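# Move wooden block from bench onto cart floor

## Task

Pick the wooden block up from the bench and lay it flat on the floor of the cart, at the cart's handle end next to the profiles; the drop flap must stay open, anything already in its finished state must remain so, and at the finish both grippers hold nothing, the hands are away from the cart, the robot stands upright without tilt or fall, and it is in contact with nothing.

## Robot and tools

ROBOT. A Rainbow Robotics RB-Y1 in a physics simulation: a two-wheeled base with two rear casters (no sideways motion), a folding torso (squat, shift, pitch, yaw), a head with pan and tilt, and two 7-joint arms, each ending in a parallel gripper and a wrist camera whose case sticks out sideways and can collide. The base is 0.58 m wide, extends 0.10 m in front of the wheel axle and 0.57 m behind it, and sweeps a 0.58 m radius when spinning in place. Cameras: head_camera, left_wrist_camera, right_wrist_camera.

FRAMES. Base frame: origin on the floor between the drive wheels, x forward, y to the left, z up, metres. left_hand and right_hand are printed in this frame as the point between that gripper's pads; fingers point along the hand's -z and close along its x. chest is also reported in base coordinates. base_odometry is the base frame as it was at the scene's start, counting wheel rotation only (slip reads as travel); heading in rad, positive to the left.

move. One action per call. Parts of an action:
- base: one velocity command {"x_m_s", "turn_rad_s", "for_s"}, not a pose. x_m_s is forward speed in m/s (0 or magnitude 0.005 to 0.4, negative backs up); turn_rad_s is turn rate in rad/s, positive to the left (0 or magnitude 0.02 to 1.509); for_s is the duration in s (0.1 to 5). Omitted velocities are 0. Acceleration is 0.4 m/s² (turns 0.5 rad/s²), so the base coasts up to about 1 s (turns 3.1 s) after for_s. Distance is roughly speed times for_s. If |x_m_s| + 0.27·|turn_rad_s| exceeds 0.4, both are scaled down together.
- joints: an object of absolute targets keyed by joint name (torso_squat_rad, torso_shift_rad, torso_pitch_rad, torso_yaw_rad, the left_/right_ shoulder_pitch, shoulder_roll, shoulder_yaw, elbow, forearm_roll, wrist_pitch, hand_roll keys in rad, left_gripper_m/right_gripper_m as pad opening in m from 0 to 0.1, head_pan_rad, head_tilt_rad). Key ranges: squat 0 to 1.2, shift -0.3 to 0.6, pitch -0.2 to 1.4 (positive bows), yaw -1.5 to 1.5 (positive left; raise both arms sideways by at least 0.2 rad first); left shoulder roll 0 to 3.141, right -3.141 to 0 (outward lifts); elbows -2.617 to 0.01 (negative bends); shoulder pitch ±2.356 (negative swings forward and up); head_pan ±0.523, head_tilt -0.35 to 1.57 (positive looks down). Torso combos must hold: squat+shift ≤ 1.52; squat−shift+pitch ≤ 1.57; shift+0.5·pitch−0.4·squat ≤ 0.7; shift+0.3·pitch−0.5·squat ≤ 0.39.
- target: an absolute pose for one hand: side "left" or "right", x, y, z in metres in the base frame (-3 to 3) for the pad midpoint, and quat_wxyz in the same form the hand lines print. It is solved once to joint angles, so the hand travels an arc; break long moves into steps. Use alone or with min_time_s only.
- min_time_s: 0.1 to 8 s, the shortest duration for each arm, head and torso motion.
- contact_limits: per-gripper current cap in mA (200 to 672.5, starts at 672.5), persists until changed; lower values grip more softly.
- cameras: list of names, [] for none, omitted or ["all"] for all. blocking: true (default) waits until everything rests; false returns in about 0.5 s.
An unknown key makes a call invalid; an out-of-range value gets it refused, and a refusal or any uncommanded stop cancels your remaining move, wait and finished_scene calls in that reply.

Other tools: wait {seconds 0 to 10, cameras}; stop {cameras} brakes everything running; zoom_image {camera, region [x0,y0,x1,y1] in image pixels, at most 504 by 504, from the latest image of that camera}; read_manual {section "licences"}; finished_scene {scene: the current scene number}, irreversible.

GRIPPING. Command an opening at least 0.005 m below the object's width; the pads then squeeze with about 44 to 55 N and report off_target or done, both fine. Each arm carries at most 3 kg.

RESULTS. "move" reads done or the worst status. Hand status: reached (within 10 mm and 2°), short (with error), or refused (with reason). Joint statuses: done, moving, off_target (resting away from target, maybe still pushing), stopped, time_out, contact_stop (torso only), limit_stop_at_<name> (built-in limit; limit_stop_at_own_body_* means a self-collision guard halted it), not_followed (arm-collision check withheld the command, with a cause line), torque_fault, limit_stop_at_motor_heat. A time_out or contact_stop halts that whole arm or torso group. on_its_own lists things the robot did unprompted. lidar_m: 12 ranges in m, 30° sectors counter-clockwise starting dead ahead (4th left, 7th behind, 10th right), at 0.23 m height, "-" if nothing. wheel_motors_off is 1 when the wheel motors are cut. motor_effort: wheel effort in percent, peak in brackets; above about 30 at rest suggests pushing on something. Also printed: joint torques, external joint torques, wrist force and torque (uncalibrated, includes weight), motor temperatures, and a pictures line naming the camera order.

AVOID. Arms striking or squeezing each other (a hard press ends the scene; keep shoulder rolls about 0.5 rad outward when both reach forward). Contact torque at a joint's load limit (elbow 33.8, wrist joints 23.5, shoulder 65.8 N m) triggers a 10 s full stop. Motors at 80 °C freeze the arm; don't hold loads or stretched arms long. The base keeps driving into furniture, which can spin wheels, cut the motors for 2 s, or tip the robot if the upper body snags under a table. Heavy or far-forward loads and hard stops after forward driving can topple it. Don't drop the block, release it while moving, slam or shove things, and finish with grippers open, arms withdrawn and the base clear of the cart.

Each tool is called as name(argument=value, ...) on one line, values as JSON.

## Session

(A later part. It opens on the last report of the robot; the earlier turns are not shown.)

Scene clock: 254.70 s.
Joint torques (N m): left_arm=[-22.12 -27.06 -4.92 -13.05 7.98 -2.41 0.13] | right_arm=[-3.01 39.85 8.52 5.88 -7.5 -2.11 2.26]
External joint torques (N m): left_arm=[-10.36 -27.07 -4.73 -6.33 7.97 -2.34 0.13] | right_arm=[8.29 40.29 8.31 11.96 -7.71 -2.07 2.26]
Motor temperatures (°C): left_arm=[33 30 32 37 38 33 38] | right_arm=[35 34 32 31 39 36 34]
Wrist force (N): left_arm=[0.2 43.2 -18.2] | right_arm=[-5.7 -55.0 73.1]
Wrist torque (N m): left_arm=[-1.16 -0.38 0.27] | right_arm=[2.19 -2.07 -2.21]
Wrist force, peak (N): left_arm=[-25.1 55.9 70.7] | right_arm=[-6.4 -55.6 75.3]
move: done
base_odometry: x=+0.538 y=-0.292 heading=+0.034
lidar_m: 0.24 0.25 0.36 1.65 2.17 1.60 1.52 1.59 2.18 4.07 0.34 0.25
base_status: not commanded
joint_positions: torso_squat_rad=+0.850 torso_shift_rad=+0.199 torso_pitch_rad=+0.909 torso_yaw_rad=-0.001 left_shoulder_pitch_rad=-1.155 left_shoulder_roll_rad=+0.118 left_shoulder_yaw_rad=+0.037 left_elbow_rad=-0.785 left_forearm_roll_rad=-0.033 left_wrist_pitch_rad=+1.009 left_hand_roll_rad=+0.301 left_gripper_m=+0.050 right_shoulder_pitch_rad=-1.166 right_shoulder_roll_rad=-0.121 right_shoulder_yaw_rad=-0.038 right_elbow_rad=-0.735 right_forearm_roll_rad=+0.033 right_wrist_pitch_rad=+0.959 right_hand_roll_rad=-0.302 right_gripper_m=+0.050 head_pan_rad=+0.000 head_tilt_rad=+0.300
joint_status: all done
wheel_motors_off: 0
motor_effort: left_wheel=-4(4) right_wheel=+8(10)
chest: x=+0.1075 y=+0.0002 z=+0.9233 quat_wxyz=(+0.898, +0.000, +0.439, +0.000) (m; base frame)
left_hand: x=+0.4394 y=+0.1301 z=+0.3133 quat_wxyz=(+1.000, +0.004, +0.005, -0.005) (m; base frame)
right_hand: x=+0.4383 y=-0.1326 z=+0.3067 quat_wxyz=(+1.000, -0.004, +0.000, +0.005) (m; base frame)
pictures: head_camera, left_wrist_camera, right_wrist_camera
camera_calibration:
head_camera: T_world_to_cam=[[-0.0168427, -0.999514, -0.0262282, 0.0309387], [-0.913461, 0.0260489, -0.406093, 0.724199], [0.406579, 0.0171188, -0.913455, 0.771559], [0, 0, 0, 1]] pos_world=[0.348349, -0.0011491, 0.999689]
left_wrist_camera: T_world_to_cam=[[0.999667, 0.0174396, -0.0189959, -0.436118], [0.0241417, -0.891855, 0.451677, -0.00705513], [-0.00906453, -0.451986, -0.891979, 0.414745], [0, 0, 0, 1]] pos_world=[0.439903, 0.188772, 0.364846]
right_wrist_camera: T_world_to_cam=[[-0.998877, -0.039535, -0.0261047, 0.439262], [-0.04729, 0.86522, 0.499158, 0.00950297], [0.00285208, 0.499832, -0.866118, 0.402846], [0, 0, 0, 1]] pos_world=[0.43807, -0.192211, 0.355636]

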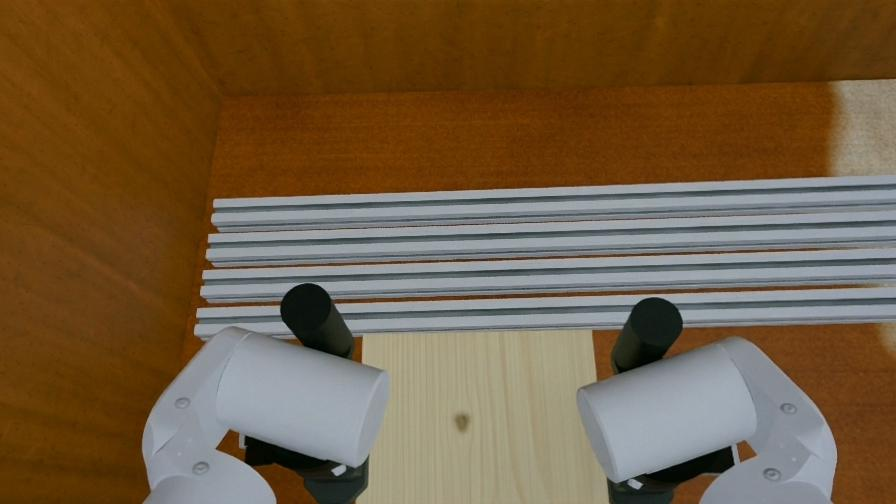

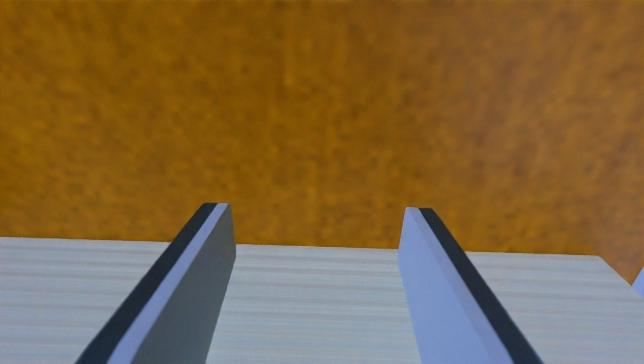

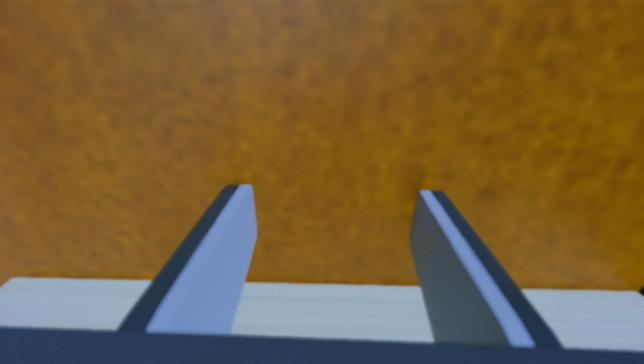

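move(joints={"right_elbow_rad":-0.75,"right_shoulder_pitch_rad":-1.162,"right_wrist_pitch_rad":0.973,"left_elbow_rad":-0.779,"left_shoulder_pitch_rad":-1.159,"left_wrist_pitch_rad":1.001}, min_time_s=1)

Scene clock: 259.33 s.
Joint torques (N m): left_arm=[-17.37 -26.21 -4.45 -4.91 8.02 -7.72 2.19] | right_arm=[-11.65 39.7 8.47 -6.35 -7.66 0.96 2.48]
External joint torques (N m): left_arm=[-5.6 -26.24 -4.26 1.79 8.01 -7.65 2.18] | right_arm=[-0.36 40.12 8.25 -0.21 -7.87 0.99 2.48]
Motor temperatures (°C): left_arm=[33 30 32 37 38 33 38] | right_arm=[35 34 32 31 39 36 34]
Wrist force (N): left_arm=[-27.2 53.1 61.8] | right_arm=[22.1 -49.0 -16.4]
Wrist torque (N m): left_arm=[-2.72 -2.09 -2.37] | right_arm=[1.70 1.45 -2.73]
Wrist force, peak (N): left_arm=[-27.3 52.9 62.4] | right_arm=[-5.6 -55.5 74.2]
move: done
base_odometry: x=+0.538 y=-0.292 heading=+0.034
lidar_m: 0.24 0.25 0.37 1.64 2.16 1.56 1.52 1.60 2.18 4.08 0.35 0.26
base_status: not commanded
joint_positions: torso_squat_rad=+0.850 torso_shift_rad=+0.199 torso_pitch_rad=+0.909 torso_yaw_rad=+0.000 left_shoulder_pitch_rad=-1.157 left_shoulder_roll_rad=+0.117 left_shoulder_yaw_rad=+0.037 left_elbow_rad=-0.779 left_forearm_roll_rad=-0.033 left_wrist_pitch_rad=+1.003 left_hand_roll_rad=+0.300 left_gripper_m=+0.050 right_shoulder_pitch_rad=-1.162 right_shoulder_roll_rad=-0.121 right_shoulder_yaw_rad=-0.038 right_elbow_rad=-0.750 right_forearm_roll_rad=+0.033 right_wrist_pitch_rad=+0.973 right_hand_roll_rad=-0.302 right_gripper_m=+0.050 head_pan_rad=+0.000 head_tilt_rad=+0.300
joint_status: all done
wheel_motors_off: 0
motor_effort: left_wheel=-2(4) right_wheel=+7(11)
chest: x=+0.1075 y=+0.0000 z=+0.9233 quat_wxyz=(+0.898, +0.000, +0.439, +0.000) (m; base frame)
left_hand: x=+0.4395 y=+0.1302 z=+0.3128 quat_wxyz=(+1.000, +0.004, +0.004, -0.005) (m; base frame)
right_hand: x=+0.4384 y=-0.1325 z=+0.3082 quat_wxyz=(+1.000, -0.004, +0.002, +0.005) (m; base frame)
pictures: head_camera, left_wrist_camera, right_wrist_camera
camera_calibration:
head_camera: T_world_to_cam=[[-0.016454, -0.999496, -0.0271485, 0.0315209], [-0.913471, 0.0260676, -0.406069, 0.724184], [0.406572, 0.0181179, -0.913439, 0.771549], [0, 0, 0, 1]] pos_world=[0.34835, -0.00135156, 0.999687]
left_wrist_camera: T_world_to_cam=[[0.999713, 0.0164842, -0.0173707, -0.436661], [0.0225543, -0.891912, 0.451646, -0.0060202], [-0.00804809, -0.451908, -0.892028, 0.4139], [0, 0, 0, 1]] pos_world=[0.440003, 0.188873, 0.364345]
right_wrist_camera: T_world_to_cam=[[-0.998988, -0.0386712, -0.02296, 0.438689], [-0.0449699, 0.86543, 0.499008, 0.00761506], [0.000573032, 0.499536, -0.866293, 0.405144], [0, 0, 0, 1]] pos_world=[0.438355, -0.19201, 0.357246]

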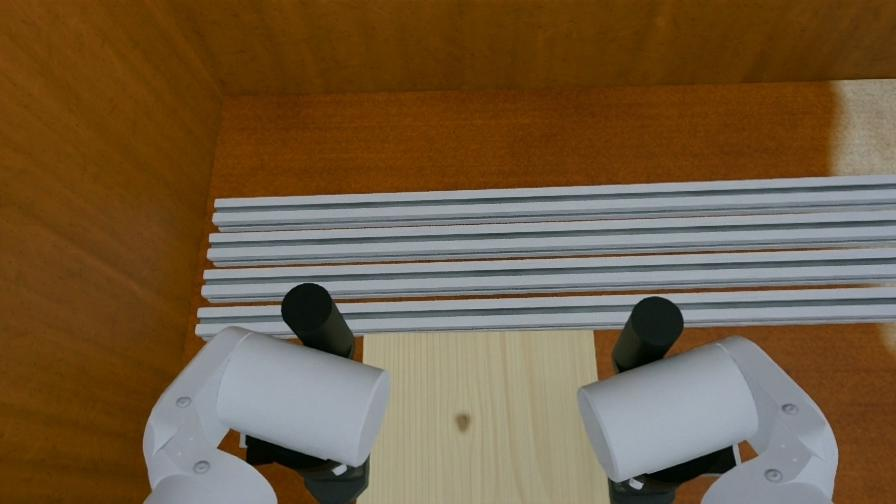

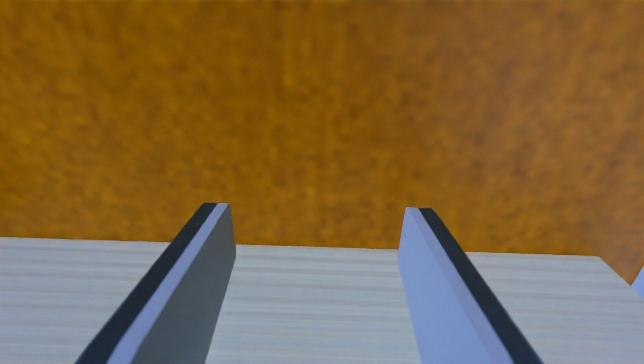

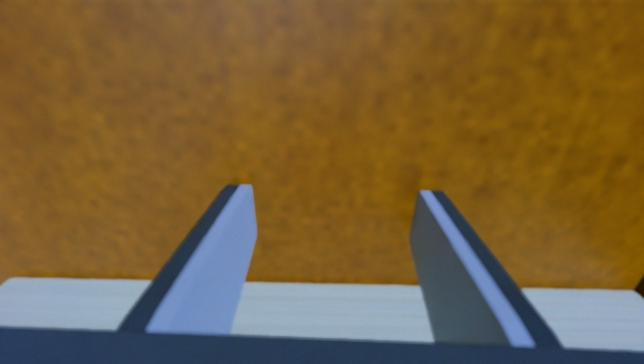

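move(joints={"left_shoulder_roll_rad":0.155,"right_shoulder_roll_rad":-0.155}, min_time_s=2.5)

Scene clock: 263.47 s.
Joint torques (N m): left_arm=[-10.27 0.95 1.53 -5.59 -0.5 -0.18 0.35] | right_arm=[-7.18 -4.24 0.55 -2.76 0.42 0.34 0.13]
External joint torques (N m): left_arm=[1.55 -0.04 1.48 1.13 -0.45 -0.11 0.35] | right_arm=[4.13 -2.97 0.52 3.39 0.16 0.37 0.13]
Motor temperatures (°C): left_arm=[33 29 32 37 38 33 38] | right_arm=[35 34 32 31 38 36 34]
Wrist force (N): left_arm=[0.1 1.7 -7.2] | right_arm=[-1.1 4.2 10.7]
Wrist torque (N m): left_arm=[-0.40 0.10 0.12] | right_arm=[-0.08 -0.34 0.00]
Wrist force, peak (N): left_arm=[-27.0 53.3 62.2] | right_arm=[22.0 -50.3 -16.0]
move: done
base_odometry: x=+0.538 y=-0.292 heading=+0.034
lidar_m: 0.24 0.26 0.36 1.66 2.16 1.58 1.52 1.59 2.19 4.10 0.36 0.25
base_status: not commanded
joint_positions: torso_squat_rad=+0.850 torso_shift_rad=+0.200 torso_pitch_rad=+0.911 torso_yaw_rad=+0.000 left_shoulder_pitch_rad=-1.159 left_shoulder_roll_rad=+0.155 left_shoulder_yaw_rad=+0.036 left_elbow_rad=-0.779 left_forearm_roll_rad=-0.031 left_wrist_pitch_rad=+1.001 left_hand_roll_rad=+0.301 left_gripper_m=+0.050 right_shoulder_pitch_rad=-1.163 right_shoulder_roll_rad=-0.154 right_shoulder_yaw_rad=-0.036 right_elbow_rad=-0.751 right_forearm_roll_rad=+0.031 right_wrist_pitch_rad=+0.973 right_hand_roll_rad=-0.301 right_gripper_m=+0.050 head_pan_rad=+0.000 head_tilt_rad=+0.300
joint_status: all done
wheel_motors_off: 0
motor_effort: left_wheel=+0(3) right_wheel=+8(11)
chest: x=+0.1081 y=+0.0001 z=+0.9229 quat_wxyz=(+0.898, +0.000, +0.440, +0.000) (m; base frame)
left_hand: x=+0.4488 y=+0.1539 z=+0.3128 quat_wxyz=(+1.000, +0.020, -0.002, -0.001) (m; base frame)
right_hand: x=+0.4463 y=-0.1540 z=+0.3083 quat_wxyz=(+1.000, -0.019, -0.003, +0.002) (m; base frame)
pictures: head_camera, left_wrist_camera, right_wrist_camera
camera_calibration:
head_camera: T_world_to_cam=[[-0.0165619, -0.999506, -0.0267107, 0.0312118], [-0.914176, 0.0259574, -0.404486, 0.723165], [0.404979, 0.0177192, -0.914154, 0.771807], [0, 0, 0, 1]] pos_world=[0.349051, -0.00125088, 0.998894]
left_wrist_camera: T_world_to_cam=[[0.999694, 0.0244647, -0.00366056, -0.451903], [0.023714, -0.905686, 0.423285, 0.0253647], [0.00704022, -0.423243, -0.905989, 0.417869], [0, 0, 0, 1]] pos_world=[0.448221, 0.210888, 0.366194]
right_wrist_camera: T_world_to_cam=[[-0.998914, -0.0338433, -0.0320265, 0.449229], [-0.0449762, 0.879928, 0.472974, 0.0368184], [0.012174, 0.4739, -0.880494, 0.411104], [0, 0, 0, 1]] pos_world=[0.445392, -0.212016, 0.358948]

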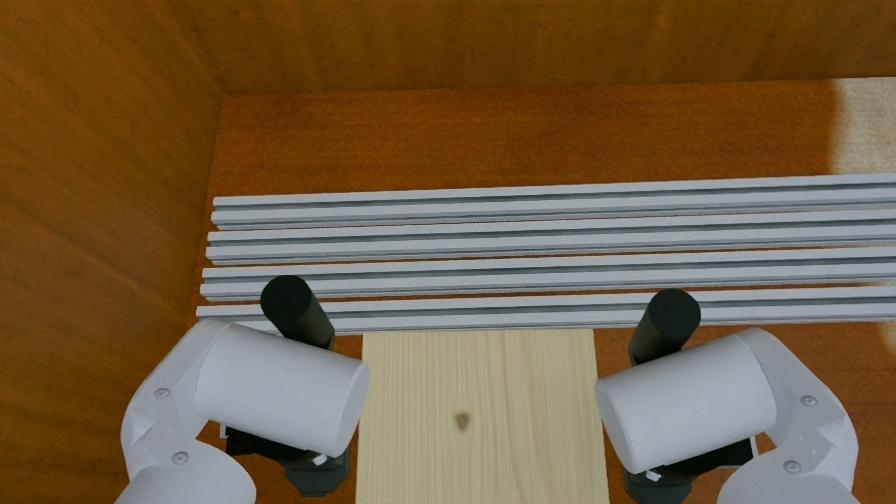

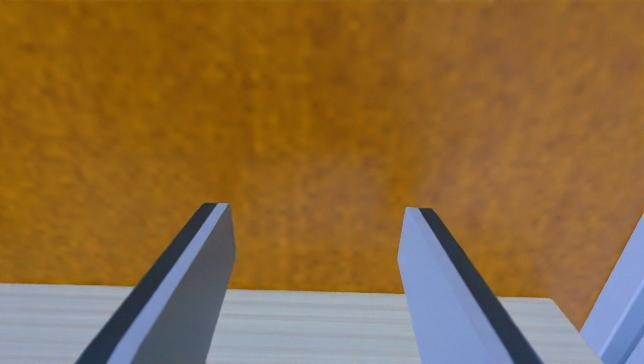

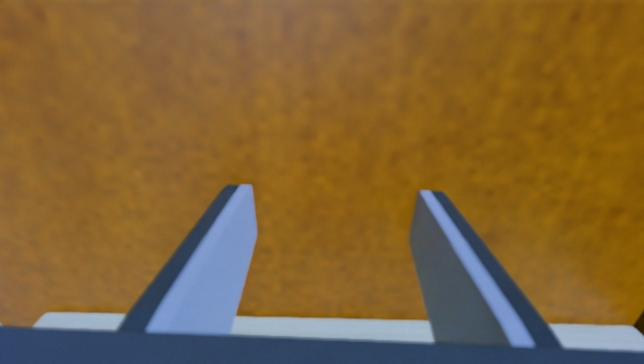

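move(joints={"torso_squat_rad":0.75}, min_time_s=2)

zoom_image(camera="head_camera", region=[250, 100, 750, 504])

Scene clock: 267.10 s.
Joint torques (N m): left_arm=[-10.24 0.99 1.18 -5.59 -0.45 -0.26 0.28] | right_arm=[-9.92 -2.72 0.57 -5.66 0.42 0.28 0.01]
External joint torques (N m): left_arm=[1.55 0 1.13 1.11 -0.4 -0.18 0.27] | right_arm=[1.35 -1.45 0.55 0.47 0.16 0.3 0.01]
Motor temperatures (°C): left_arm=[32 29 32 37 37 33 38] | right_arm=[35 34 32 31 38 36 34]
Wrist force (N): left_arm=[1.1 1.2 -7.6] | right_arm=[-0.6 1.7 -5.3]
Wrist torque (N m): left_arm=[-0.31 0.26 0.06] | right_arm=[-0.17 0.02 -0.09]
Wrist force, peak (N): left_arm=[1.0 1.9 -8.5] | right_arm=[-1.4 3.8 11.6]
move: done
base_odometry: x=+0.538 y=-0.292 heading=+0.034
lidar_m: 0.24 0.26 0.35 1.66 2.16 1.58 1.52 1.61 2.19 4.08 0.36 0.26
base_status: not commanded
joint_positions: torso_squat_rad=+0.750 torso_shift_rad=+0.200 torso_pitch_rad=+0.912 torso_yaw_rad=+0.000 left_shoulder_pitch_rad=-1.159 left_shoulder_roll_rad=+0.155 left_shoulder_yaw_rad=+0.036 left_elbow_rad=-0.779 left_forearm_roll_rad=-0.031 left_wrist_pitch_rad=+1.001 left_hand_roll_rad=+0.301 left_gripper_m=+0.050 right_shoulder_pitch_rad=-1.162 right_shoulder_roll_rad=-0.155 right_shoulder_yaw_rad=-0.036 right_elbow_rad=-0.750 right_forearm_roll_rad=+0.031 right_wrist_pitch_rad=+0.973 right_hand_roll_rad=-0.301 right_gripper_m=+0.050 head_pan_rad=+0.000 head_tilt_rad=+0.300
joint_status: all done
wheel_motors_off: 0
motor_effort: left_wheel=-1(2) right_wheel=+8(10)
chest: x=+0.1184 y=+0.0001 z=+0.9719 quat_wxyz=(+0.898, +0.000, +0.440, +0.000) (m; base frame)
left_hand: x=+0.4585 y=+0.1539 z=+0.3614 quat_wxyz=(+1.000, +0.020, -0.002, -0.001) (m; base frame)
right_hand: x=+0.4554 y=-0.1545 z=+0.3566 quat_wxyz=(+1.000, -0.020, -0.002, +0.002) (m; base frame)
pictures: head_camera, left_wrist_camera, right_wrist_camera
camera_calibration:
head_camera: T_world_to_cam=[[-0.0165881, -0.999506, -0.0266937, 0.0326766], [-0.914574, 0.025957, -0.403585, 0.751573], [0.404078, 0.0177186, -0.914553, 0.812859], [0, 0, 0, 1]] pos_world=[0.359452, -0.00125088, 1.0476]
left_wrist_camera: T_world_to_cam=[[0.999688, 0.0245271, -0.00468581, -0.461007], [0.0242052, -0.905721, 0.423183, 0.00438765], [0.00613541, -0.423164, -0.906032, 0.462248], [0, 0, 0, 1]] pos_world=[0.457921, 0.210888, 0.414795]
right_wrist_camera: T_world_to_cam=[[-0.998993, -0.0336012, -0.0297153, 0.459088], [-0.0436605, 0.88031, 0.472386, 0.0145002], [0.0102859, 0.473208, -0.880891, 0.454726], [0, 0, 0, 1]] pos_world=[0.454582, -0.212519, 0.407356]

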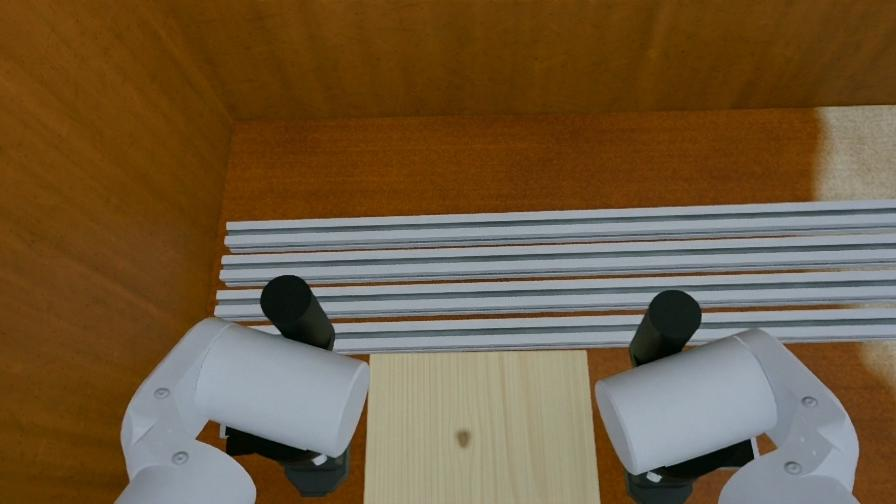

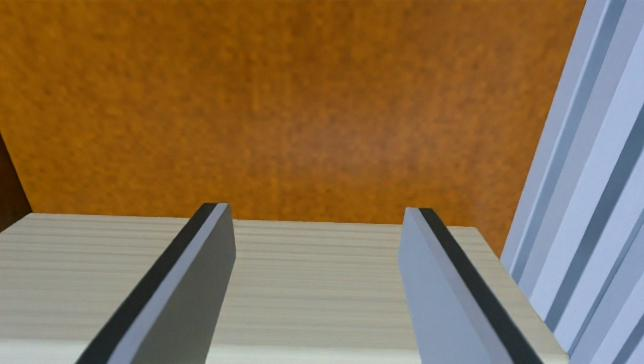

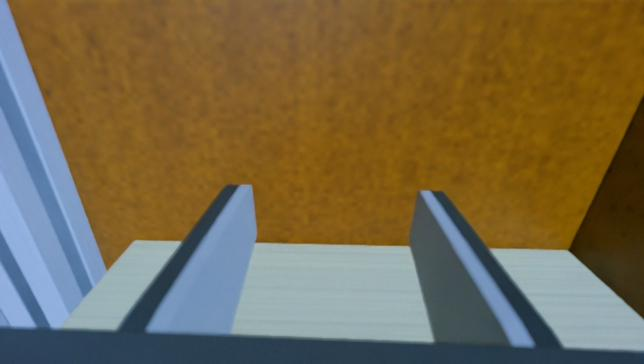

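Scaled by 1.008 from the camera's 896x504 image, which has a finer 1280x720 frame.

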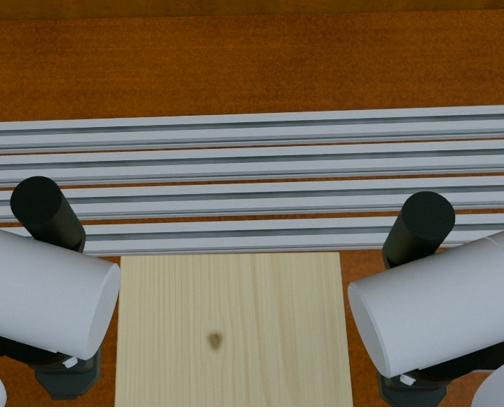

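move(joints={"torso_squat_rad":0.1,"torso_shift_rad":0.0,"torso_pitch_rad":0.85}, min_time_s=2, cameras=[])

move(joints={"left_shoulder_pitch_rad":-1.233,"left_shoulder_roll_rad":0.17,"left_shoulder_yaw_rad":0.081,"left_elbow_rad":-1.514,"left_forearm_roll_rad":0,"left_wrist_pitch_rad":1.814,"left_hand_roll_rad":0.246,"right_shoulder_pitch_rad":-1.233,"right_shoulder_roll_rad":-0.17,"right_shoulder_yaw_rad":-0.081,"right_elbow_rad":-1.514,"right_forearm_roll_rad":0,"right_wrist_pitch_rad":1.814,"right_hand_roll_rad":-0.246}, min_time_s=1.5, cameras=["head_camera","left_wrist_camera"])

Scene clock: 272.53 s.
Joint torques (N m): left_arm=[-12.24 1.25 1.58 -6.37 -0.36 -0.41 0.33] | right_arm=[-11.97 -2.92 0.13 -6.78 0.37 -0.15 0.07]
External joint torques (N m): left_arm=[0.98 -0.27 1.43 0.79 -0.28 -0.22 0.33] | right_arm=[0.72 -1.12 0.18 -0.21 0.08 -0.01 0.06]
Motor temperatures (°C): left_arm=[32 29 32 37 37 33 37] | right_arm=[35 33 32 31 38 36 34]
Wrist force (N): left_arm=[0.6 1.7 -8.1] | right_arm=[-0.2 2.7 -5.2]
Wrist torque (N m): left_arm=[-0.38 0.20 0.13] | right_arm=[-0.29 0.12 -0.08]
Wrist force, peak (N): left_arm=[1.1 1.1 -8.7] | right_arm=[-0.7 2.4 -6.1]
move: done
base_odometry: x=+0.538 y=-0.292 heading=+0.034
lidar_m: 0.24 0.25 0.38 1.65 2.16 1.59 1.52 1.59 2.20 4.07 0.34 0.26
base_status: not commanded
joint_positions: torso_squat_rad=+0.100 torso_shift_rad=+0.000 torso_pitch_rad=+0.850 torso_yaw_rad=+0.000 left_shoulder_pitch_rad=-1.159 left_shoulder_roll_rad=+0.155 left_shoulder_yaw_rad=+0.036 left_elbow_rad=-0.779 left_forearm_roll_rad=-0.031 left_wrist_pitch_rad=+1.001 left_hand_roll_rad=+0.301 left_gripper_m=+0.050 right_shoulder_pitch_rad=-1.162 right_shoulder_roll_rad=-0.155 right_shoulder_yaw_rad=-0.036 right_elbow_rad=-0.750 right_forearm_roll_rad=+0.031 right_wrist_pitch_rad=+0.973 right_hand_roll_rad=-0.301 right_gripper_m=+0.050 head_pan_rad=+0.000 head_tilt_rad=+0.300
joint_status: all done
wheel_motors_off: 0
motor_effort: left_wheel=+1(4) right_wheel=+7(9)
chest: x=+0.0044 y=+0.0001 z=+1.1812 quat_wxyz=(+0.911, +0.000, +0.412, +0.000) (m; base frame)
left_hand: x=+0.3816 y=+0.1540 z=+0.5930 quat_wxyz=(+0.999, +0.020, -0.032, -0.001) (m; base frame)
right_hand: x=+0.3787 y=-0.1546 z=+0.5879 quat_wxyz=(+0.999, -0.020, -0.033, +0.001) (m; base frame)
pictures: none
No camera images: "cameras" was empty.

Scene clock: 274.40 s.
Joint torques (N m): left_arm=[-14.85 1.17 1.34 -8.5 0.06 -0.41 -0.3] | right_arm=[-16.43 -2.72 -2.14 -9.19 0.1 -0.06 0.23]
External joint torques (N m): left_arm=[1.31 -1.01 1.08 0.45 0.11 -0.22 -0.29] | right_arm=[-0.79 -0.29 -1.99 -0.76 -0.2 0.07 0.23]
Motor temperatures (°C): left_arm=[32 29 32 37 37 33 37] | right_arm=[35 33 32 31 37 36 34]
Wrist force (N): left_arm=[0.4 1.4 -7.4] | right_arm=[-0.5 2.6 -5.8]
Wrist torque (N m): left_arm=[-0.27 0.18 0.08] | right_arm=[-0.28 0.04 -0.08]
Wrist force, peak (N): left_arm=[-0.1 1.6 -9.4] | right_arm=[-0.8 2.2 -6.3]
move: done
base_odometry: x=+0.538 y=-0.292 heading=+0.034
lidar_m: 0.24 0.25 0.36 1.65 2.16 1.58 1.52 1.60 2.19 4.08 0.36 0.26
base_status: not commanded
joint_positions: torso_squat_rad=+0.100 torso_shift_rad=+0.000 torso_pitch_rad=+0.850 torso_yaw_rad=+0.000 left_shoulder_pitch_rad=-1.233 left_shoulder_roll_rad=+0.170 left_shoulder_yaw_rad=+0.081 left_elbow_rad=-1.514 left_forearm_roll_rad=+0.000 left_wrist_pitch_rad=+1.814 left_hand_roll_rad=+0.246 left_gripper_m=+0.050 right_shoulder_pitch_rad=-1.233 right_shoulder_roll_rad=-0.170 right_shoulder_yaw_rad=-0.081 right_elbow_rad=-1.514 right_forearm_roll_rad=+0.000 right_wrist_pitch_rad=+1.814 right_hand_roll_rad=-0.246 right_gripper_m=+0.050 head_pan_rad=+0.000 head_tilt_rad=+0.300
joint_status: all done
wheel_motors_off: 0
motor_effort: left_wheel=+1(2) right_wheel=+7(9)
chest: x=+0.0044 y=+0.0001 z=+1.1812 quat_wxyz=(+0.911, +0.000, +0.412, +0.000) (m; base frame)
left_hand: x=+0.4438 y=+0.1366 z=+0.7986 quat_wxyz=(+1.000, +0.010, -0.027, -0.004) (m; base frame)
right_hand: x=+0.4436 y=-0.1364 z=+0.7984 quat_wxyz=(+1.000, -0.010, -0.027, +0.004) (m; base frame)
pictures: head_camera, left_wrist_camera
camera_calibration:
head_camera: T_world_to_cam=[[-0.0148996, -0.999506, -0.0276732, 0.0375238], [-0.887742, 0.0259587, -0.459609, 0.797864], [0.460101, 0.0177186, -0.88769, 1.0184], [0, 0, 0, 1]] pos_world=[0.240291, -0.00125088, 1.27176]
left_wrist_camera: T_world_to_cam=[[0.998789, 0.0193774, 0.0452173, -0.482654], [-0.0026493, -0.896635, 0.442762, -0.200924], [0.049123, -0.442346, -0.895498, 0.826234], [0, 0, 0, 1]] pos_world=[0.44095, 0.194678, 0.850677]

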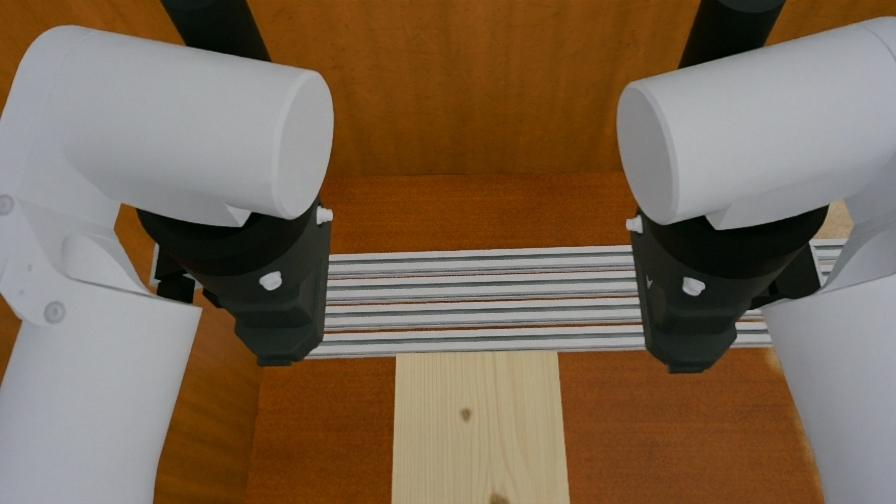

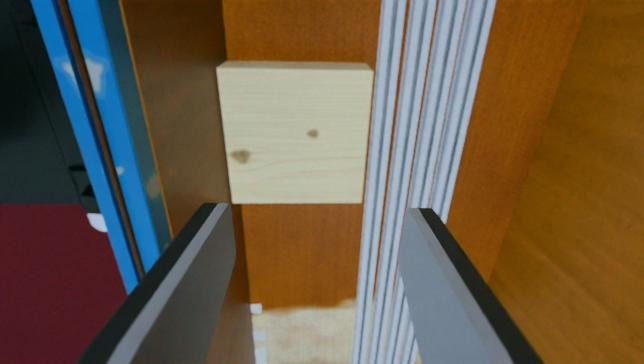

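move(base={"x_m_s":-0.3,"for_s":1.6}, cameras=["head_camera"])

move(joints={"torso_squat_rad":0.2,"torso_pitch_rad":0.3,"head_tilt_rad":0.6}, cameras=["head_camera"])

Scene clock: 278.23 s.
Joint torques (N m): left_arm=[-15.08 1.6 1.57 -8.51 0 -0.31 -0.26] | right_arm=[-16.09 -2.68 -1.79 -9.21 0.1 0.07 0.26]
External joint torques (N m): left_arm=[1.09 -0.58 1.31 0.44 0.05 -0.12 -0.25] | right_arm=[-0.45 -0.25 -1.64 -0.78 -0.19 0.2 0.26]
Motor temperatures (°C): left_arm=[32 29 32 37 36 33 37] | right_arm=[35 33 32 31 37 36 34]
Wrist force (N): left_arm=[0.3 1.7 -7.4] | right_arm=[-0.1 2.4 -5.5]
Wrist torque (N m): left_arm=[-0.36 0.13 0.09] | right_arm=[-0.25 0.10 -0.05]
Wrist force, peak (N): left_arm=[0.3 1.6 -8.7] | right_arm=[-0.3 2.7 -6.1]
move: done
base_odometry: x=+0.059 y=-0.308 heading=+0.034
lidar_m: 0.72 0.76 1.82 4.06 1.48 1.09 1.03 1.10 1.51 4.14 1.04 0.76
base_status: done (sent for 1.6 of 1.6 s)
joint_positions: torso_squat_rad=+0.100 torso_shift_rad=+0.000 torso_pitch_rad=+0.850 torso_yaw_rad=+0.000 left_shoulder_pitch_rad=-1.233 left_shoulder_roll_rad=+0.170 left_shoulder_yaw_rad=+0.081 left_elbow_rad=-1.514 left_forearm_roll_rad=+0.000 left_wrist_pitch_rad=+1.814 left_hand_roll_rad=+0.246 left_gripper_m=+0.050 right_shoulder_pitch_rad=-1.233 right_shoulder_roll_rad=-0.170 right_shoulder_yaw_rad=-0.081 right_elbow_rad=-1.514 right_forearm_roll_rad=+0.000 right_wrist_pitch_rad=+1.814 right_hand_roll_rad=-0.246 right_gripper_m=+0.050 head_pan_rad=+0.000 head_tilt_rad=+0.300
joint_status: not commanded
wheel_motors_off: 0
motor_effort: left_wheel=+8(46) right_wheel=-8(27)
chest: x=+0.0044 y=+0.0001 z=+1.1812 quat_wxyz=(+0.911, +0.000, +0.412, +0.000) (m; base frame)
left_hand: x=+0.4438 y=+0.1366 z=+0.7986 quat_wxyz=(+1.000, +0.010, -0.027, -0.004) (m; base frame)
right_hand: x=+0.4437 y=-0.1364 z=+0.7985 quat_wxyz=(+1.000, -0.010, -0.027, +0.004) (m; base frame)
pictures: head_camera
camera_calibration:
head_camera: T_world_to_cam=[[-0.0148996, -0.999506, -0.0276732, 0.0375238], [-0.887742, 0.0259587, -0.459609, 0.797864], [0.460101, 0.0177186, -0.88769, 1.0184], [0, 0, 0, 1]] pos_world=[0.240291, -0.00125088, 1.27176]

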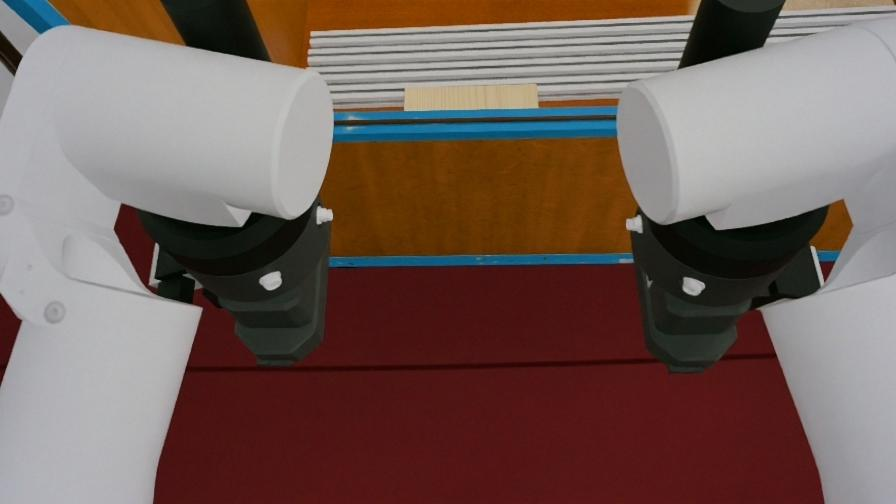

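Scene clock: 280.83 s.
Joint torques (N m): left_arm=[-20.29 4.41 2.69 -7.47 -0.17 -1.44 -0.23] | right_arm=[-22.33 -5.8 -2.53 -8.1 0.11 -0.95 0.23]
External joint torques (N m): left_arm=[1.59 -0.98 1.25 0.49 0.12 -0.27 -0.2] | right_arm=[-0.81 -0.26 -1.4 -0.56 -0.35 0.13 0.2]
Motor temperatures (°C): left_arm=[32 29 32 37 36 33 37] | right_arm=[35 33 32 31 37 36 34]
Wrist force (N): left_arm=[-3.8 1.3 -6.2] | right_arm=[-3.5 2.5 -4.1]
Wrist torque (N m): left_arm=[-0.33 -0.17 0.09] | right_arm=[-0.31 -0.13 -0.09]
Wrist force, peak (N): left_arm=[-0.8 1.8 -8.4] | right_arm=[-0.5 2.6 -6.1]
move: done
base_odometry: x=+0.059 y=-0.308 heading=+0.034
lidar_m: 0.72 0.75 1.81 4.06 1.47 1.08 1.04 1.10 1.50 4.17 1.03 0.76
base_status: not commanded
joint_positions: torso_squat_rad=+0.200 torso_shift_rad=+0.000 torso_pitch_rad=+0.300 torso_yaw_rad=+0.000 left_shoulder_pitch_rad=-1.233 left_shoulder_roll_rad=+0.170 left_shoulder_yaw_rad=+0.081 left_elbow_rad=-1.514 left_forearm_roll_rad=+0.000 left_wrist_pitch_rad=+1.814 left_hand_roll_rad=+0.246 left_gripper_m=+0.050 right_shoulder_pitch_rad=-1.233 right_shoulder_roll_rad=-0.170 right_shoulder_yaw_rad=-0.081 right_elbow_rad=-1.514 right_forearm_roll_rad=+0.000 right_wrist_pitch_rad=+1.814 right_hand_roll_rad=-0.246 right_gripper_m=+0.050 head_pan_rad=+0.000 head_tilt_rad=+0.600
joint_status: all done
wheel_motors_off: 0
motor_effort: left_wheel=+9(10) right_wheel=-8(10)
chest: x=-0.1367 y=+0.0001 z=+1.2622 quat_wxyz=(+0.989, +0.000, +0.149, +0.000) (m; base frame)
left_hand: x=+0.4380 y=+0.1367 z=+1.1657 quat_wxyz=(+0.955, +0.010, -0.297, -0.001) (m; base frame)
right_hand: x=+0.4379 y=-0.1364 z=+1.1655 quat_wxyz=(+0.955, -0.010, -0.297, +0.001) (m; base frame)
pictures: head_camera
camera_calibration:
head_camera: T_world_to_cam=[[-0.00758643, -0.999506, -0.0304993, 0.0429149], [-0.746384, 0.0259575, -0.665009, 0.971578], [0.665472, 0.0177191, -0.746212, 1.0624], [0, 0, 0, 1]] pos_world=[0.0184963, -0.00115088, 1.44019]

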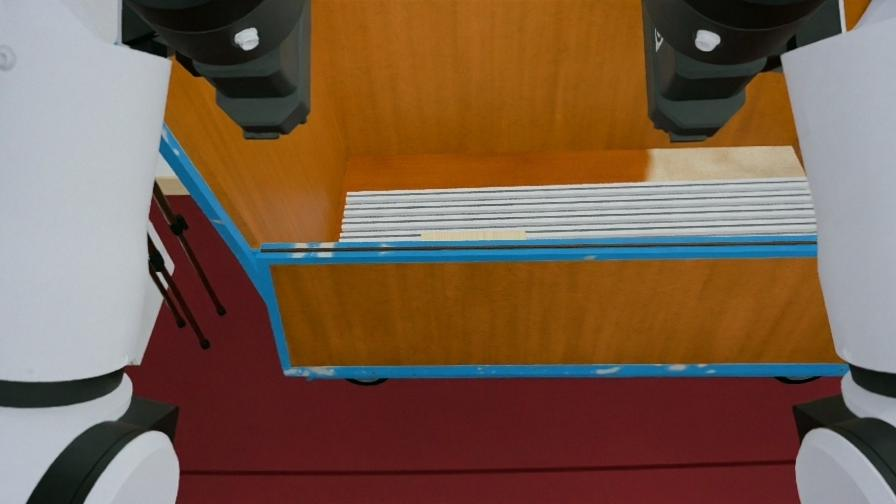

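finished_scene(scene=2)

The scene is finished: the task was done.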